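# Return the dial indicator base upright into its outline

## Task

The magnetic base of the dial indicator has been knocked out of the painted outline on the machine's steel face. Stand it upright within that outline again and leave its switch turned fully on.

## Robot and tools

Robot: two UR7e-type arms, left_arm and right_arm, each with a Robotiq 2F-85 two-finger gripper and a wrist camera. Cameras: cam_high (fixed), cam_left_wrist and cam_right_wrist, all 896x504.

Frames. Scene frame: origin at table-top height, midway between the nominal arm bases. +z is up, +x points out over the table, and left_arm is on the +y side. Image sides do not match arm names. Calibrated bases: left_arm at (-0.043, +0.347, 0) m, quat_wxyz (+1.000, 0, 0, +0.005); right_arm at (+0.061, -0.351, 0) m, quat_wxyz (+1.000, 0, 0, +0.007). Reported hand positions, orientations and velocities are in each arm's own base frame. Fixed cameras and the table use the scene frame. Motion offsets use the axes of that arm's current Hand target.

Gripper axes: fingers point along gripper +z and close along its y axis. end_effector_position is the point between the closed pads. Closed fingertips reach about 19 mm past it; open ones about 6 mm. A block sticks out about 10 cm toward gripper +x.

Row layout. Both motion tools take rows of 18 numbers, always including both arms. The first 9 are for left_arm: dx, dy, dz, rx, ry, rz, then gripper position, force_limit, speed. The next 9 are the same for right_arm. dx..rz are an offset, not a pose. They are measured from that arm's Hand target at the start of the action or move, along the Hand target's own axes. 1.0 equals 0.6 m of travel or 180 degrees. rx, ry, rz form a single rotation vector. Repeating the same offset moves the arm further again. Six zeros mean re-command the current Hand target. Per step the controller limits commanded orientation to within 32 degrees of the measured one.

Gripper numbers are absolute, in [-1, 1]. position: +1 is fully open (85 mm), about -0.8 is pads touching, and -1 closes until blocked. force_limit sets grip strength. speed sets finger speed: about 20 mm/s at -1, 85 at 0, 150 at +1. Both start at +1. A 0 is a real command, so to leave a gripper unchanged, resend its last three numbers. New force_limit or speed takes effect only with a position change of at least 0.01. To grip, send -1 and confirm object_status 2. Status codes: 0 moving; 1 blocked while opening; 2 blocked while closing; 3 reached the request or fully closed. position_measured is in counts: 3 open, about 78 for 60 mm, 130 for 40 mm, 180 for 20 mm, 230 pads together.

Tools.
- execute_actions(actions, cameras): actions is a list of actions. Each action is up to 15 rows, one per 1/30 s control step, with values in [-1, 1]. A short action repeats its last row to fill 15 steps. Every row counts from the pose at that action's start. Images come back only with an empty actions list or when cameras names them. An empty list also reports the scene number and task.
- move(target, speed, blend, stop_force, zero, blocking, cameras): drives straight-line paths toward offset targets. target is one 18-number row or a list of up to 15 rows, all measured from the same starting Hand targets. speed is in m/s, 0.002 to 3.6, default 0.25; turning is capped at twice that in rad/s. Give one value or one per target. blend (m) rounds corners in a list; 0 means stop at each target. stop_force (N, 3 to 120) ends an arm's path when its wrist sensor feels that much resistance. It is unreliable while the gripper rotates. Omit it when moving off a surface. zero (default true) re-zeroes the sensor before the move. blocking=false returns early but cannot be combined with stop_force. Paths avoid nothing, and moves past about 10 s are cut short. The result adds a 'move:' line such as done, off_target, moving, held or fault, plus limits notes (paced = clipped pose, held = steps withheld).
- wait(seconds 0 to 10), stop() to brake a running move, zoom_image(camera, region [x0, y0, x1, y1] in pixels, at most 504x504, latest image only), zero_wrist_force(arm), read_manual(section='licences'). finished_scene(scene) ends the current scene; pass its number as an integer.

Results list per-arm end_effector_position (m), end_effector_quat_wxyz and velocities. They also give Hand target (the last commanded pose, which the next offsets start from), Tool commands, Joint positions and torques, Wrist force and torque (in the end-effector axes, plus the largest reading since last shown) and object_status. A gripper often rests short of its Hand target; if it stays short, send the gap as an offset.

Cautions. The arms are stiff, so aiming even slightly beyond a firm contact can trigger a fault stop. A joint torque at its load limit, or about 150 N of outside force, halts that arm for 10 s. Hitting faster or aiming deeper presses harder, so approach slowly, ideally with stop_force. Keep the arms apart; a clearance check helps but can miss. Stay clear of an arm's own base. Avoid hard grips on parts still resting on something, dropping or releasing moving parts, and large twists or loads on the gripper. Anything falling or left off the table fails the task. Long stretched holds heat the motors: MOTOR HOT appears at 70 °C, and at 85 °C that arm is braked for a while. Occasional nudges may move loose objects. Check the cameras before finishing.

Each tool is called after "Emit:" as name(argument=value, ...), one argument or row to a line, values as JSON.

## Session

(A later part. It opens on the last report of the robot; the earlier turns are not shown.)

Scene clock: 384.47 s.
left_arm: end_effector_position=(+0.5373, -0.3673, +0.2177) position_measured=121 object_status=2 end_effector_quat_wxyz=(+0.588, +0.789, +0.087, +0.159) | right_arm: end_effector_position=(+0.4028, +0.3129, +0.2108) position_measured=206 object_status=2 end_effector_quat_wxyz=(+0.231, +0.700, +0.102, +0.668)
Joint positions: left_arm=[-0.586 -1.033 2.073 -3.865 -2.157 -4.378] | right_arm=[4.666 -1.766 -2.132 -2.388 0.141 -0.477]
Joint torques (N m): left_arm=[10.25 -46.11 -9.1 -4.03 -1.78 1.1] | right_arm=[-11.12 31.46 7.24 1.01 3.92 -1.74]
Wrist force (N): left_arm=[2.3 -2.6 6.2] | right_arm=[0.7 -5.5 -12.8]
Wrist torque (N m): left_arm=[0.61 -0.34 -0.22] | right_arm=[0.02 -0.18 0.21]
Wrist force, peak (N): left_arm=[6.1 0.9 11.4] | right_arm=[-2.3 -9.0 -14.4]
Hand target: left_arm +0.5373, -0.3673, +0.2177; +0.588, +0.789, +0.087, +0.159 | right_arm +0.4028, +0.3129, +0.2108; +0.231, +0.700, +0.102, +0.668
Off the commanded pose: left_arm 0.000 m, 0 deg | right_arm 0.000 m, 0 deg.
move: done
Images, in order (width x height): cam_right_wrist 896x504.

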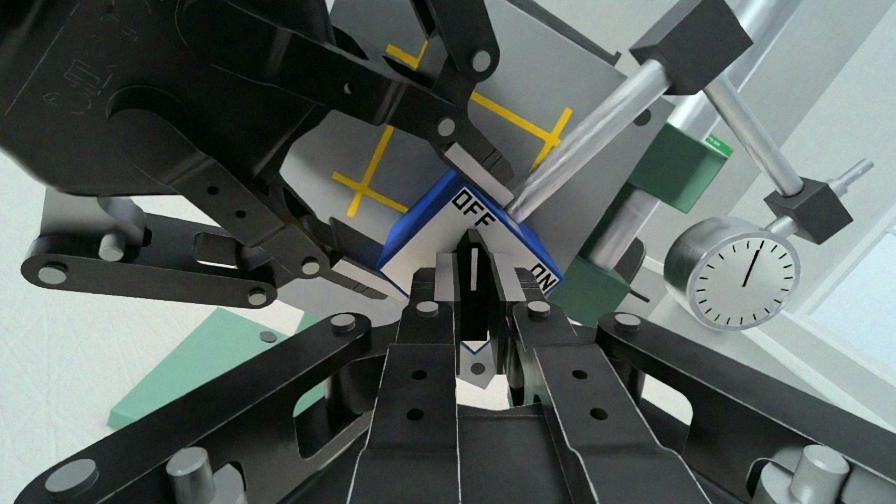

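Emit:
move(
  target=[
    [0,0,0,0,0,0,-1,-0.6,-1,0,0,0,0,0,0,-0.3,-1,0],
    [0,0,0,0,0,0,-1,-0.6,-1,0,0,-0.1,0,0,0,-0.3,-1,0],
    [-0.0058,0,-0.0033,0,0,0,-1,-0.6,-1,0.0444,0.023,-0.18,0,0,0.152,-0.3,-1,0],
  ],
  speed=0.2,
  blend=[0,0.02,0],
  cameras=["cam_left_wrist","cam_right_wrist"],
)

Emit:
zoom_image(
  camera="cam_right_wrist",
  region=[380, 80, 600, 290],
)

Scene clock: 408.97 s.
left_arm: end_effector_position=(+0.5333, -0.3667, +0.2177) position_measured=121 object_status=2 end_effector_quat_wxyz=(+0.588, +0.789, +0.087, +0.159) | right_arm: end_effector_position=(+0.2967, +0.3330, +0.2408) position_measured=167 object_status=3 end_effector_quat_wxyz=(+0.067, +0.704, -0.066, +0.704)
Joint positions: left_arm=[-0.59 -1.039 2.084 -3.872 -2.154 -4.38] | right_arm=[4.952 -1.694 -2.118 -2.47 0.427 -0.002]
Joint torques (N m): left_arm=[-11.48 -52.18 -10.58 -6.73 0.8 -2.17] | right_arm=[12.4 14.58 26.15 -3.19 2.6 1.87]
Wrist force (N): left_arm=[1.6 -7.7 3.2] | right_arm=[0.0 0.2 -0.2]
Wrist torque (N m): left_arm=[1.01 -0.31 0.02] | right_arm=[0.04 -0.16 -0.18]
Wrist force, peak (N): left_arm=[2.0 -8.2 3.4] | right_arm=[0.9 -5.9 -13.1]
Hand target: left_arm +0.5333, -0.3667, +0.2177; +0.588, +0.789, +0.087, +0.159 | right_arm +0.2967, +0.3330, +0.2408; +0.067, +0.704, -0.066, +0.704
Off the commanded pose: left_arm 0.000 m, 0 deg | right_arm 0.000 m, 0 deg.
move: done
Images, in order (width x height): cam_left_wrist 896x504, cam_right_wrist 896x504.

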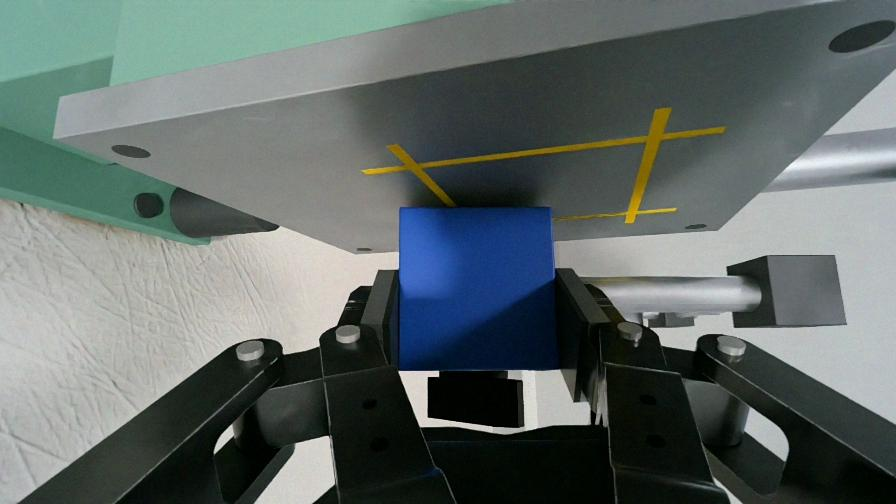

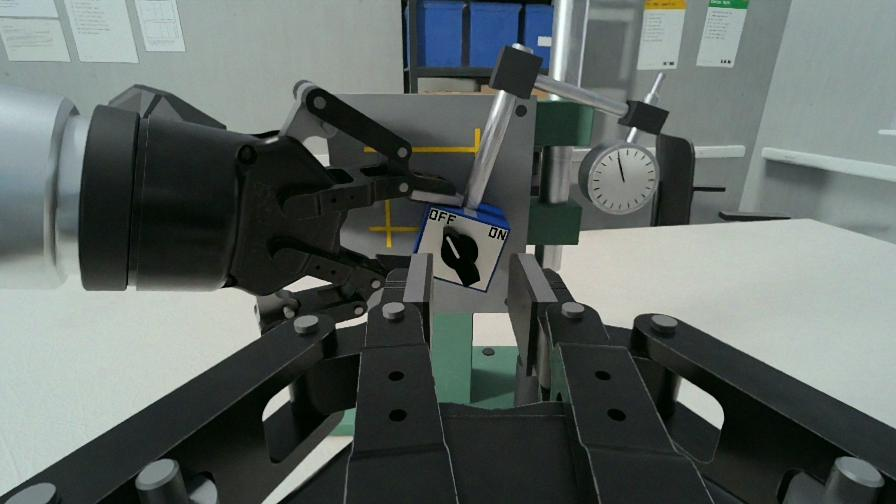

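Scaled by 2.291.

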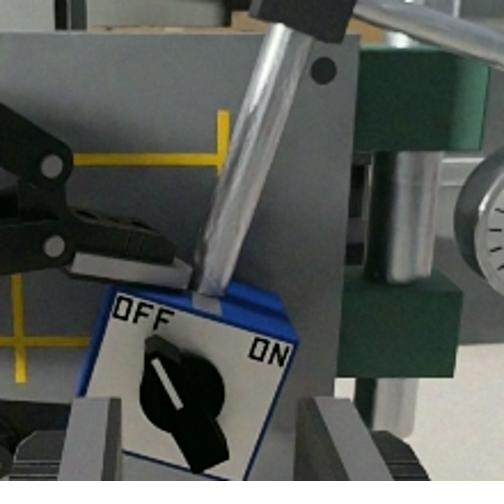

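Emit:
move(
  target=[0.0189,0.01,-0.0327,-0.0823,0,-0.0475,-1,-0.6,-1,0,0,0,0,0,0,-0.3,-1,0],
  speed=0.08,
  cameras=["all"],
)

Emit:
zoom_image(
  camera="cam_right_wrist",
  region=[340, 60, 580, 290],
)

Scene clock: 437.07 s.
left_arm: end_effector_position=(+0.5367, -0.3471, +0.2302) position_measured=121 object_status=2 end_effector_quat_wxyz=(+0.694, +0.698, +0.124, +0.125) | right_arm: end_effector_position=(+0.2967, +0.3330, +0.2408) position_measured=167 object_status=3 end_effector_quat_wxyz=(+0.067, +0.704, -0.066, +0.704)
Joint positions: left_arm=[-0.527 -0.869 2.005 -4.272 -2.261 -4.707] | right_arm=[4.952 -1.694 -2.118 -2.471 0.427 -0.002]
Joint torques (N m): left_arm=[12.19 -34.05 -23.5 -5.53 -1.45 -1.85] | right_arm=[11.09 14.45 24.22 -2.95 2.75 1.72]
Wrist force (N): left_arm=[3.0 -8.7 0.3] | right_arm=[-0.1 0.1 -0.2]
Wrist torque (N m): left_arm=[0.90 -0.17 -0.01] | right_arm=[0.02 -0.15 -0.18]
Wrist force, peak (N): left_arm=[2.1 -9.1 1.5] | right_arm=[-0.2 0.2 -0.6]
Hand target: left_arm +0.5367, -0.3471, +0.2302; +0.694, +0.698, +0.124, +0.125 | right_arm +0.2967, +0.3330, +0.2408; +0.067, +0.704, -0.066, +0.704
Off the commanded pose: left_arm 0.000 m, 0 deg | right_arm 0.000 m, 0 deg.
move: done

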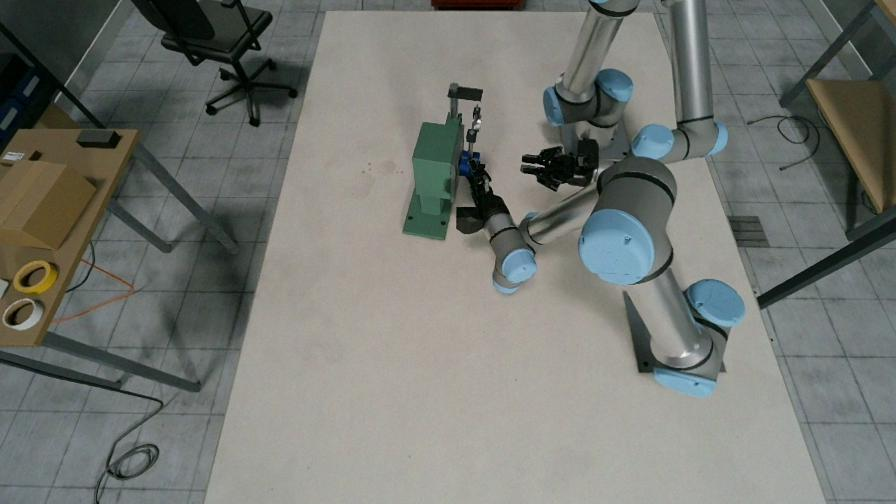

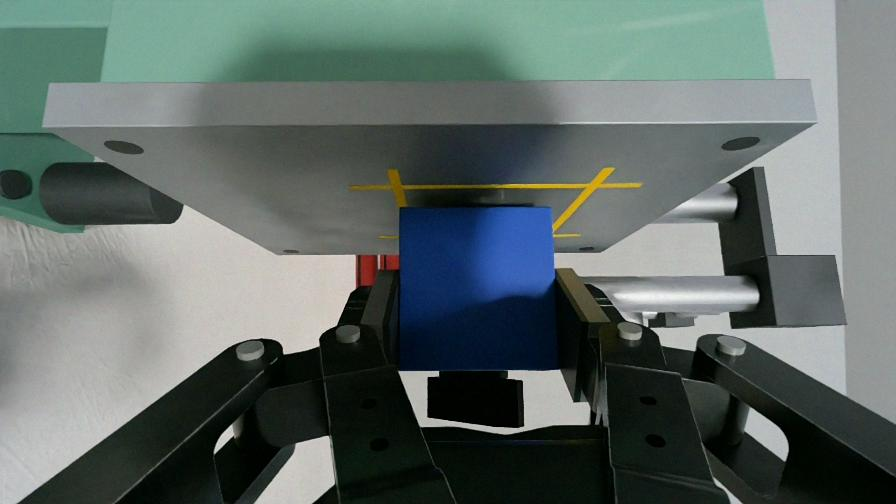

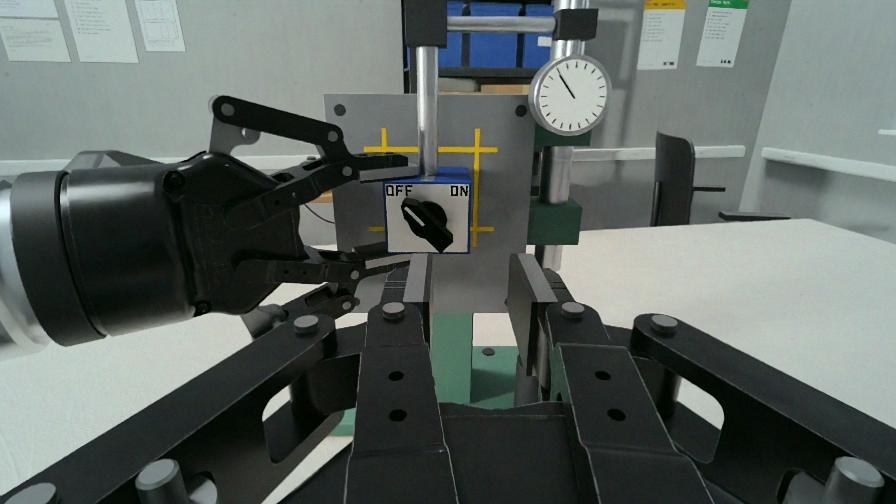

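Scaled by 2.100.

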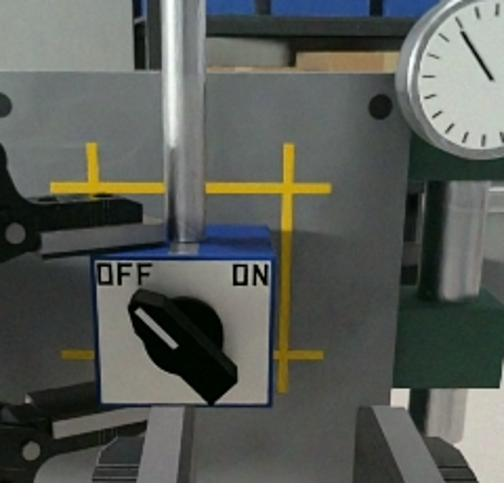

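Emit:
move(
  target=[0.0004,0.01,-0.0007,0,0,0,-1,-0.6,-1,0,0,0,0,0,0,-0.3,-1,0],
  speed=0.01,
  stop_force=12,
)

Emit:
move(
  target=[0.0115,0,0.0067,0,0,0,-1,-0.6,-1,0,0,0,0,0,0,-0.3,-1,0],
  speed=0.01,
  stop_force=12,
  cameras=["cam_right_wrist"],
)

Emit:
zoom_image(
  camera="cam_right_wrist",
  region=[340, 100, 520, 270],
)

Scene clock: 487.83 s.
left_arm: end_effector_position=(+0.5367, -0.3467, +0.2362) position_measured=121 object_status=2 end_effector_quat_wxyz=(+0.694, +0.698, +0.124, +0.125) | right_arm: end_effector_position=(+0.2967, +0.3330, +0.2408) position_measured=167 object_status=3 end_effector_quat_wxyz=(+0.067, +0.704, -0.066, +0.704)
Joint positions: left_arm=[-0.526 -0.883 2.006 -4.259 -2.262 -4.707] | right_arm=[4.952 -1.694 -2.118 -2.471 0.427 -0.002]
Joint torques (N m): left_arm=[11.64 -55.55 -6.52 -2.67 -1.56 -1.2] | right_arm=[10.89 14.3 24.58 -2.97 2.61 1.74]
Wrist force (N): left_arm=[3.2 -8.5 0.4] | right_arm=[-0.2 0.2 -0.5]
Wrist torque (N m): left_arm=[0.92 -0.19 -0.01] | right_arm=[0.03 -0.13 -0.18]
Wrist force, peak (N): left_arm=[3.1 -9.2 0.4] | right_arm=[-0.1 0.3 -0.7]
Hand target: left_arm +0.5367, -0.3467, +0.2362; +0.694, +0.698, +0.124, +0.125 | right_arm +0.2967, +0.3330, +0.2408; +0.067, +0.704, -0.066, +0.704
Off the commanded pose: left_arm 0.000 m, 0 deg | right_arm 0.000 m, 0 deg.
move: done

Scene clock: 489.53 s.
left_arm: end_effector_position=(+0.5411, -0.3474, +0.2362) position_measured=121 object_status=2 end_effector_quat_wxyz=(+0.695, +0.698, +0.124, +0.125) | right_arm: end_effector_position=(+0.2967, +0.3330, +0.2408) position_measured=167 object_status=3 end_effector_quat_wxyz=(+0.067, +0.704, -0.066, +0.704)
Joint positions: left_arm=[-0.522 -0.878 1.992 -4.251 -2.265 -4.707] | right_arm=[4.952 -1.694 -2.118 -2.471 0.427 -0.002]
Joint torques (N m): left_arm=[-9.66 -56.64 -8.83 -5.26 -0.27 0.67] | right_arm=[11.47 14.5 24.66 -2.85 2.6 1.7]
Wrist force (N): left_arm=[0.0 -9.4 -1.8] | right_arm=[0.0 0.2 -0.2]
Wrist torque (N m): left_arm=[0.99 -0.21 -0.09] | right_arm=[0.03 -0.17 -0.19]
Wrist force, peak (N): left_arm=[-15.7 -6.9 -10.9] | right_arm=[-0.2 0.0 -0.7]
Hand target: left_arm +0.5411, -0.3474, +0.2362; +0.695, +0.698, +0.124, +0.125 (not the last commanded pose) | right_arm +0.2967, +0.3330, +0.2408; +0.067, +0.704, -0.066, +0.704
Off the commanded pose: left_arm 0.004 m, 0 deg | right_arm 0.000 m, 0 deg.
move: contact (left_arm)
Images, in order (width x height): cam_right_wrist 896x504.

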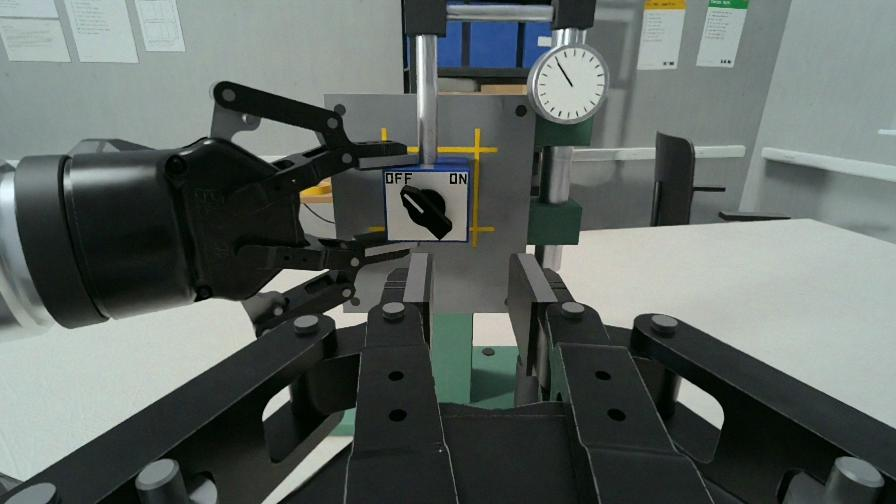

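Scaled by 2.800.

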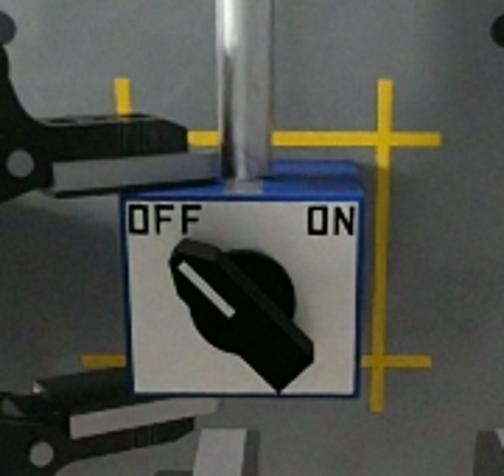

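Emit:
move(
  target=[0.0004,0,0.0002,0,0,0,-1,-0.6,-1,-0.0053,-0.0323,0.0942,0,0,-0.25,-0.3,-1,0],
  speed=0.2,
  cameras=["cam_left_wrist","cam_right_wrist"],
)

Emit:
zoom_image(
  camera="cam_right_wrist",
  region=[370, 130, 570, 320],
)

Scene clock: 507.07 s.
left_arm: end_effector_position=(+0.5413, -0.3475, +0.2362) position_measured=121 object_status=2 end_effector_quat_wxyz=(+0.695, +0.698, +0.124, +0.125) | right_arm: end_effector_position=(+0.3558, +0.3415, +0.2376) position_measured=167 object_status=3 end_effector_quat_wxyz=(+0.331, +0.676, +0.209, +0.625)
Joint positions: left_arm=[-0.522 -0.878 1.992 -4.25 -2.265 -4.707] | right_arm=[4.79 -1.744 -2.069 -2.47 0.266 -0.787]
Joint torques (N m): left_arm=[14.97 -32.05 -29.6 -0.41 2.86 0.95] | right_arm=[-14.32 30.84 10.6 1.45 -2.46 -1.72]
Wrist force (N): left_arm=[-15.5 -7.7 -14.4] | right_arm=[1.9 -1.6 -1.9]
Wrist torque (N m): left_arm=[1.09 0.03 -0.25] | right_arm=[-0.17 -0.35 0.04]
Wrist force, peak (N): left_arm=[-15.9 -7.9 -14.3] | right_arm=[1.9 -1.8 -1.9]
Hand target: left_arm +0.5413, -0.3475, +0.2362; +0.695, +0.698, +0.124, +0.125 | right_arm +0.3558, +0.3415, +0.2376; +0.331, +0.676, +0.209, +0.625
Off the commanded pose: left_arm 0.000 m, 0 deg | right_arm 0.000 m, 0 deg.
move: done
Images, in order (width x height): cam_left_wrist 896x504, cam_right_wrist 896x504.

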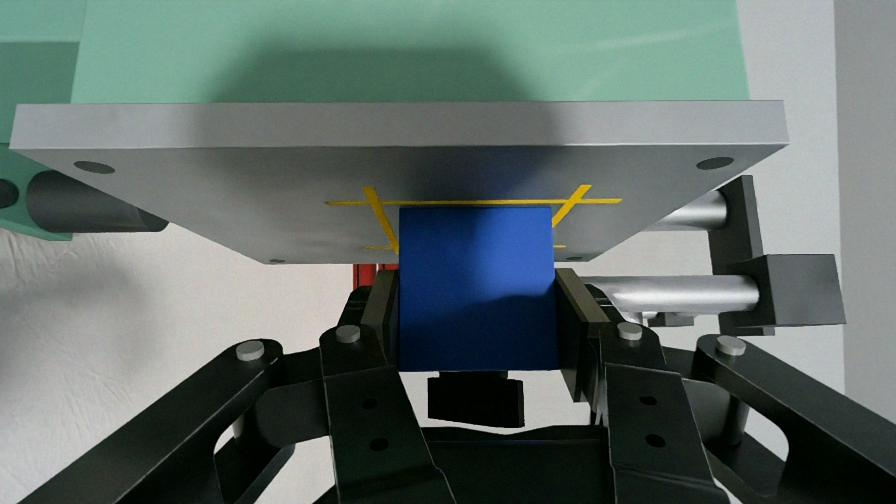

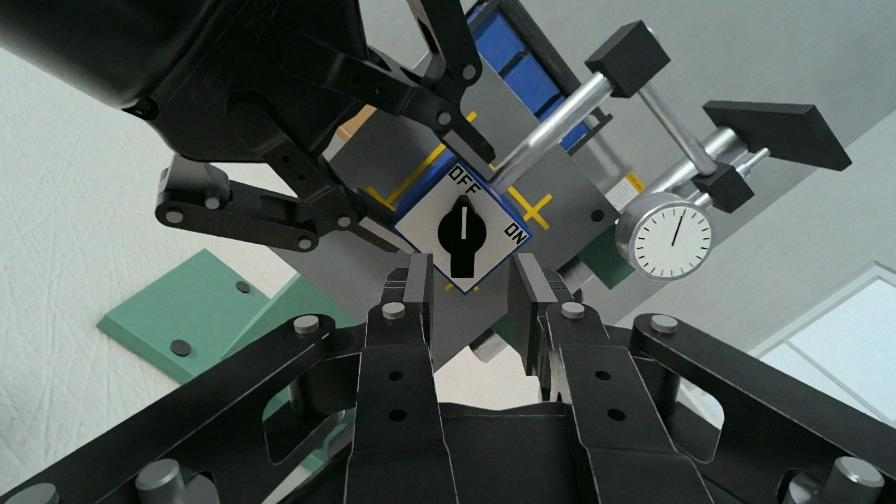

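Scaled by 2.520.

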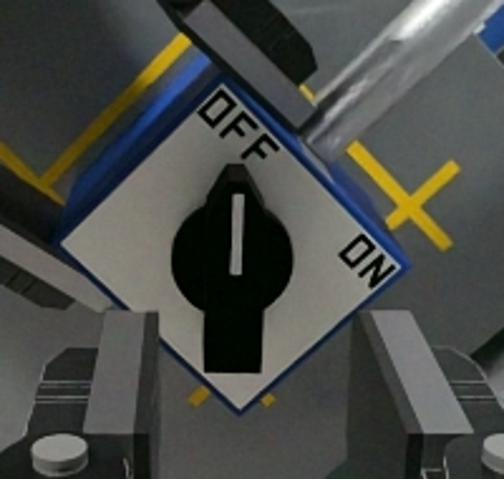

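Emit:
move(
  target=[
    [0,0,0,0,0,0,-1,-0.6,-1,-0.0018,-0.0015,0.0855,0,0,0.006,-0.3,-1,0],
    [0,0,0,0,0,0,-1,-0.6,-1,-0.0018,-0.0015,0.0855,0,0,0.006,-1,-1,-1],
  ],
  speed=0.1,
)

Emit:
wait(
  seconds=0.3,
  cameras=["cam_left_wrist","cam_right_wrist"],
)

Scene clock: 524.50 s.
left_arm: end_effector_position=(+0.5413, -0.3475, +0.2362) position_measured=121 object_status=2 end_effector_quat_wxyz=(+0.695, +0.698, +0.124, +0.125) | right_arm: end_effector_position=(+0.4062, +0.3318, +0.2362) position_measured=206 object_status=2 end_effector_quat_wxyz=(+0.325, +0.678, +0.202, +0.628)
Joint positions: left_arm=[-0.522 -0.878 1.992 -4.25 -2.265 -4.707] | right_arm=[4.659 -1.76 -2.052 -2.468 0.135 -0.77]
Joint torques (N m): left_arm=[12.9 -32.57 -28.03 -0.49 5.3 0.77] | right_arm=[-14.22 19.63 26.15 -2.29 -1.35 1.76]
Wrist force (N): left_arm=[-16.5 -7.0 -13.2] | right_arm=[-1.0 -2.1 -10.0]
Wrist torque (N m): left_arm=[1.07 0.07 -0.27] | right_arm=[-0.17 -0.43 -0.11]
Wrist force, peak (N): left_arm=[-15.9 -7.9 -14.6] | right_arm=[-1.1 -2.1 -10.1]
Hand target: left_arm +0.5413, -0.3475, +0.2362; +0.695, +0.698, +0.124, +0.125 | right_arm +0.4062, +0.3318, +0.2362; +0.325, +0.678, +0.202, +0.628
Off the commanded pose: left_arm 0.000 m, 0 deg | right_arm 0.000 m, 0 deg.
move: done

Scene clock: 524.80 s.
left_arm: end_effector_position=(+0.5413, -0.3475, +0.2362) position_measured=121 object_status=2 end_effector_quat_wxyz=(+0.695, +0.698, +0.124, +0.125) | right_arm: end_effector_position=(+0.4062, +0.3318, +0.2362) position_measured=206 object_status=2 end_effector_quat_wxyz=(+0.325, +0.678, +0.202, +0.628)
Joint positions: left_arm=[-0.522 -0.878 1.992 -4.25 -2.265 -4.707] | right_arm=[4.659 -1.76 -2.052 -2.468 0.135 -0.77]
Joint torques (N m): left_arm=[13.07 -33.89 -26.28 -0.65 5.08 0.94] | right_arm=[-14.23 23.82 25.36 -2.14 -0.14 1.92]
Wrist force (N): left_arm=[-16.2 -6.9 -13.3] | right_arm=[-1.1 -2.0 -9.8]
Wrist torque (N m): left_arm=[1.08 0.03 -0.26] | right_arm=[-0.16 -0.42 -0.11]
Wrist force, peak (N): left_arm=[-16.5 -7.0 -13.3] | right_arm=[-1.0 -1.9 -10.1]
Hand target: left_arm +0.5413, -0.3475, +0.2362; +0.695, +0.698, +0.124, +0.125 | right_arm +0.4062, +0.3318, +0.2362; +0.325, +0.678, +0.202, +0.628
Tool commands: left_gripper/position=-1.0 left_gripper/force_limit=-0.6 left_gripper/speed=-1.0 right_gripper/position=-1.0 right_gripper/force_limit=-1.0 right_gripper/speed=-1.0
Off the commanded pose: left_arm 0.000 m, 0 deg | right_arm 0.000 m, 0 deg.
wait: 0.30 s; at rest by 0.17 s
Images, in order (width x height): cam_left_wrist 896x504, cam_right_wrist 896x504.

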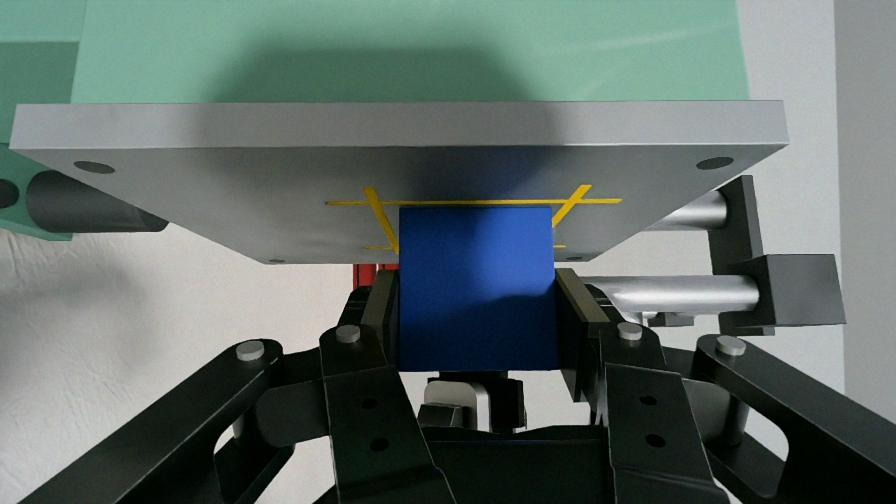

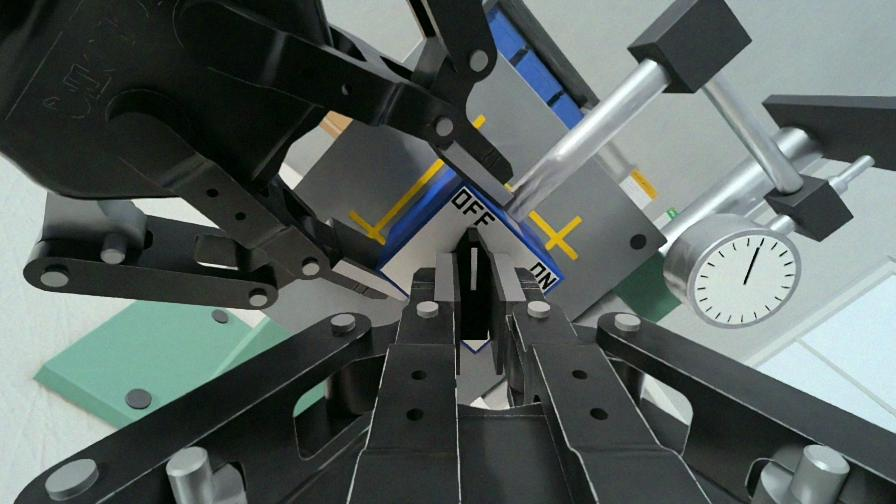

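Emit:
move(
  target=[0,0,0,0,0,0,-1,-0.6,-1,0,0,0,0,0,0.25,-1,-1,-1],
  speed=0.3,
)

Scene clock: 529.77 s.
left_arm: end_effector_position=(+0.5413, -0.3475, +0.2362) position_measured=121 object_status=2 end_effector_quat_wxyz=(+0.695, +0.698, +0.124, +0.125) | right_arm: end_effector_position=(+0.4062, +0.3318, +0.2362) position_measured=206 object_status=2 end_effector_quat_wxyz=(+0.060, +0.704, -0.073, +0.704)
Joint positions: left_arm=[-0.522 -0.878 1.992 -4.25 -2.265 -4.707] | right_arm=[4.659 -1.758 -2.054 -2.46 0.135 0.007]
Joint torques (N m): left_arm=[11.63 -33.04 -14.02 -1.85 5.44 0.9] | right_arm=[2.29 20.11 26.93 -2.28 2.69 2.09]
Wrist force (N): left_arm=[-16.7 -7.2 -11.3] | right_arm=[-4.0 0.1 1.3]
Wrist torque (N m): left_arm=[1.39 0.05 -0.13] | right_arm=[0.02 -0.37 -0.53]
Wrist force, peak (N): left_arm=[-16.9 -7.7 -13.3] | right_arm=[12.2 0.3 -6.0]
Hand target: left_arm +0.5413, -0.3475, +0.2362; +0.695, +0.698, +0.124, +0.125 | right_arm +0.4062, +0.3318, +0.2362; +0.060, +0.703, -0.073, +0.704
Off the commanded pose: left_arm 0.000 m, 0 deg | right_arm 0.000 m, 0 deg.
move: done

Emit:
move(
  target=[0,0,0,0,0,0,-1,-0.6,-1,0,0,0,0,0,0.2522,-1,-1,-1],
  speed=0.3,
)

Emit:
move(
  target=[0,0,0,0,0,0,-1,-0.6,-1,0,0,0,0,0,0.02,-1,-1,-1],
  speed=0.05,
)

Scene clock: 538.73 s.
left_arm: end_effector_position=(+0.5413, -0.3475, +0.2362) position_measured=121 object_status=2 end_effector_quat_wxyz=(+0.695, +0.698, +0.124, +0.125) | right_arm: end_effector_position=(+0.4062, +0.3318, +0.2362) position_measured=206 object_status=2 end_effector_quat_wxyz=(-0.216, +0.621, -0.339, +0.673)
Joint positions: left_arm=[-0.522 -0.878 1.992 -4.25 -2.265 -4.707] | right_arm=[4.659 -1.758 -2.054 -2.46 0.135 0.799]
Joint torques (N m): left_arm=[9.78 -32.77 -14.75 -2.62 4.97 0.63] | right_arm=[-7.19 19.12 27.98 -2.19 2.26 2.37]
Wrist force (N): left_arm=[-16.9 -7.4 -11.3] | right_arm=[-1.5 5.1 2.5]
Wrist torque (N m): left_arm=[1.35 0.07 -0.12] | right_arm=[-0.08 -0.41 -0.67]
Wrist force, peak (N): left_arm=[-17.0 -7.6 -11.7] | right_arm=[11.0 -7.4 -3.0]
Hand target: left_arm +0.5413, -0.3475, +0.2362; +0.695, +0.698, +0.124, +0.125 | right_arm +0.4062, +0.3318, +0.2362; -0.216, +0.621, -0.338, +0.673
Off the commanded pose: left_arm 0.000 m, 0 deg | right_arm 0.000 m, 0 deg.
move: done

Scene clock: 539.83 s.
left_arm: end_effector_position=(+0.5413, -0.3475, +0.2362) position_measured=121 object_status=2 end_effector_quat_wxyz=(+0.695, +0.698, +0.124, +0.125) | right_arm: end_effector_position=(+0.4062, +0.3318, +0.2362) position_measured=206 object_status=2 end_effector_quat_wxyz=(-0.237, +0.610, -0.358, +0.666)
Joint positions: left_arm=[-0.522 -0.878 1.992 -4.25 -2.265 -4.707] | right_arm=[4.659 -1.76 -2.053 -2.467 0.135 0.869]
Joint torques (N m): left_arm=[9.04 -32.08 -14.76 -2.67 5.26 0.68] | right_arm=[-17.36 18.95 27.16 -1.14 0.67 3.21]
Wrist force (N): left_arm=[-16.9 -7.1 -11.3] | right_arm=[0.3 3.4 -6.6]
Wrist torque (N m): left_arm=[1.40 0.08 -0.11] | right_arm=[-0.01 -0.24 -1.63]
Wrist force, peak (N): left_arm=[-17.1 -7.4 -11.5] | right_arm=[0.4 3.4 -6.6]
Hand target: left_arm +0.5413, -0.3475, +0.2362; +0.695, +0.698, +0.124, +0.125 | right_arm +0.4062, +0.3318, +0.2362; -0.237, +0.610, -0.358, +0.666
Off the commanded pose: left_arm 0.000 m, 0 deg | right_arm 0.000 m, 0 deg.
move: done

Emit:
move(
  target=[
    [0,0,0,0,0,0,-1,-0.6,-1,0,0,0,0,0,0,-0.3,-1,0],
    [0,0,0,0,0,0,-1,-0.6,-1,0,0,-0.1,0,0,0,-0.3,-1,0],
    [0,0,0,0,0,0,0.7,-0.6,-0.7,0,0,-0.1,0,0,0,-0.3,-1,0],
    [0,0,-0.2,0,0,0,0.7,-0.6,-0.7,0,0,-0.16,0,0,-0.277,-0.3,-1,0],
  ],
  speed=0.2,
  cameras=["cam_left_wrist","cam_right_wrist"],
)

Emit:
zoom_image(
  camera="cam_right_wrist",
  region=[340, 80, 580, 300],
)

Scene clock: 561.77 s.
left_arm: end_effector_position=(+0.4997, -0.2349, +0.2367) position_measured=41 object_status=3 end_effector_quat_wxyz=(+0.695, +0.698, +0.124, +0.125) | right_arm: end_effector_position=(+0.3119, +0.3498, +0.2362) position_measured=167 object_status=3 end_effector_quat_wxyz=(+0.065, +0.704, -0.067, +0.704)
Joint positions: left_arm=[-0.316 -0.939 2.154 -4.349 -2.472 -4.705] | right_arm=[4.902 -1.744 -2.073 -2.466 0.377 0.002]
Joint torques (N m): left_arm=[12.07 -44.7 -1.27 -2.93 -1.66 1.41] | right_arm=[11.95 30.72 10.24 1.39 2.6 -1.37]
Wrist force (N): left_arm=[1.7 0.7 0.1] | right_arm=[0.0 -0.1 -0.2]
Wrist torque (N m): left_arm=[0.51 0.05 -0.28] | right_arm=[-0.01 -0.17 -0.08]
Wrist force, peak (N): left_arm=[-17.2 -7.6 -11.4] | right_arm=[0.5 4.0 -7.1]
Hand target: left_arm +0.4997, -0.2349, +0.2367; +0.695, +0.698, +0.124, +0.125 | right_arm +0.3119, +0.3497, +0.2362; +0.065, +0.704, -0.067, +0.704
Off the commanded pose: left_arm 0.000 m, 0 deg | right_arm 0.000 m, 0 deg.
move: done
Images, in order (width x height): cam_left_wrist 896x504, cam_right_wrist 896x504.

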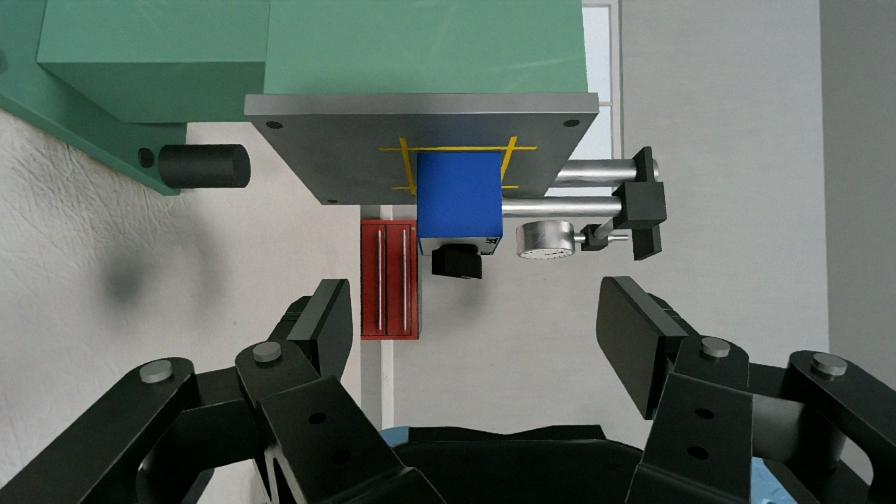

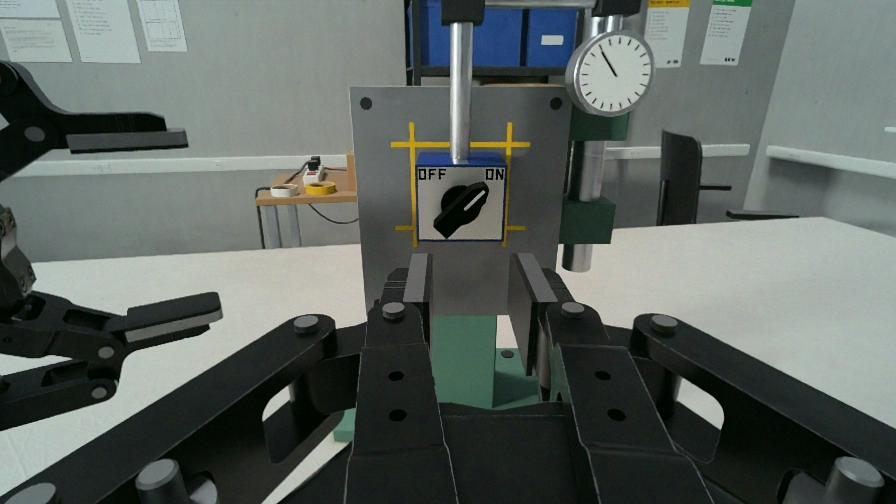

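Scaled by 2.100.

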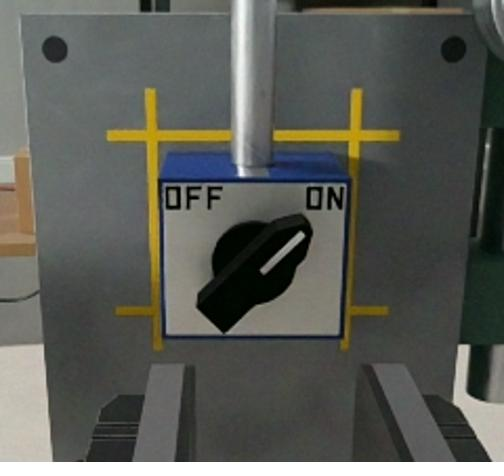

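Emit:
finished_scene(
  scene=2,
)

The scene is finished: the task was done.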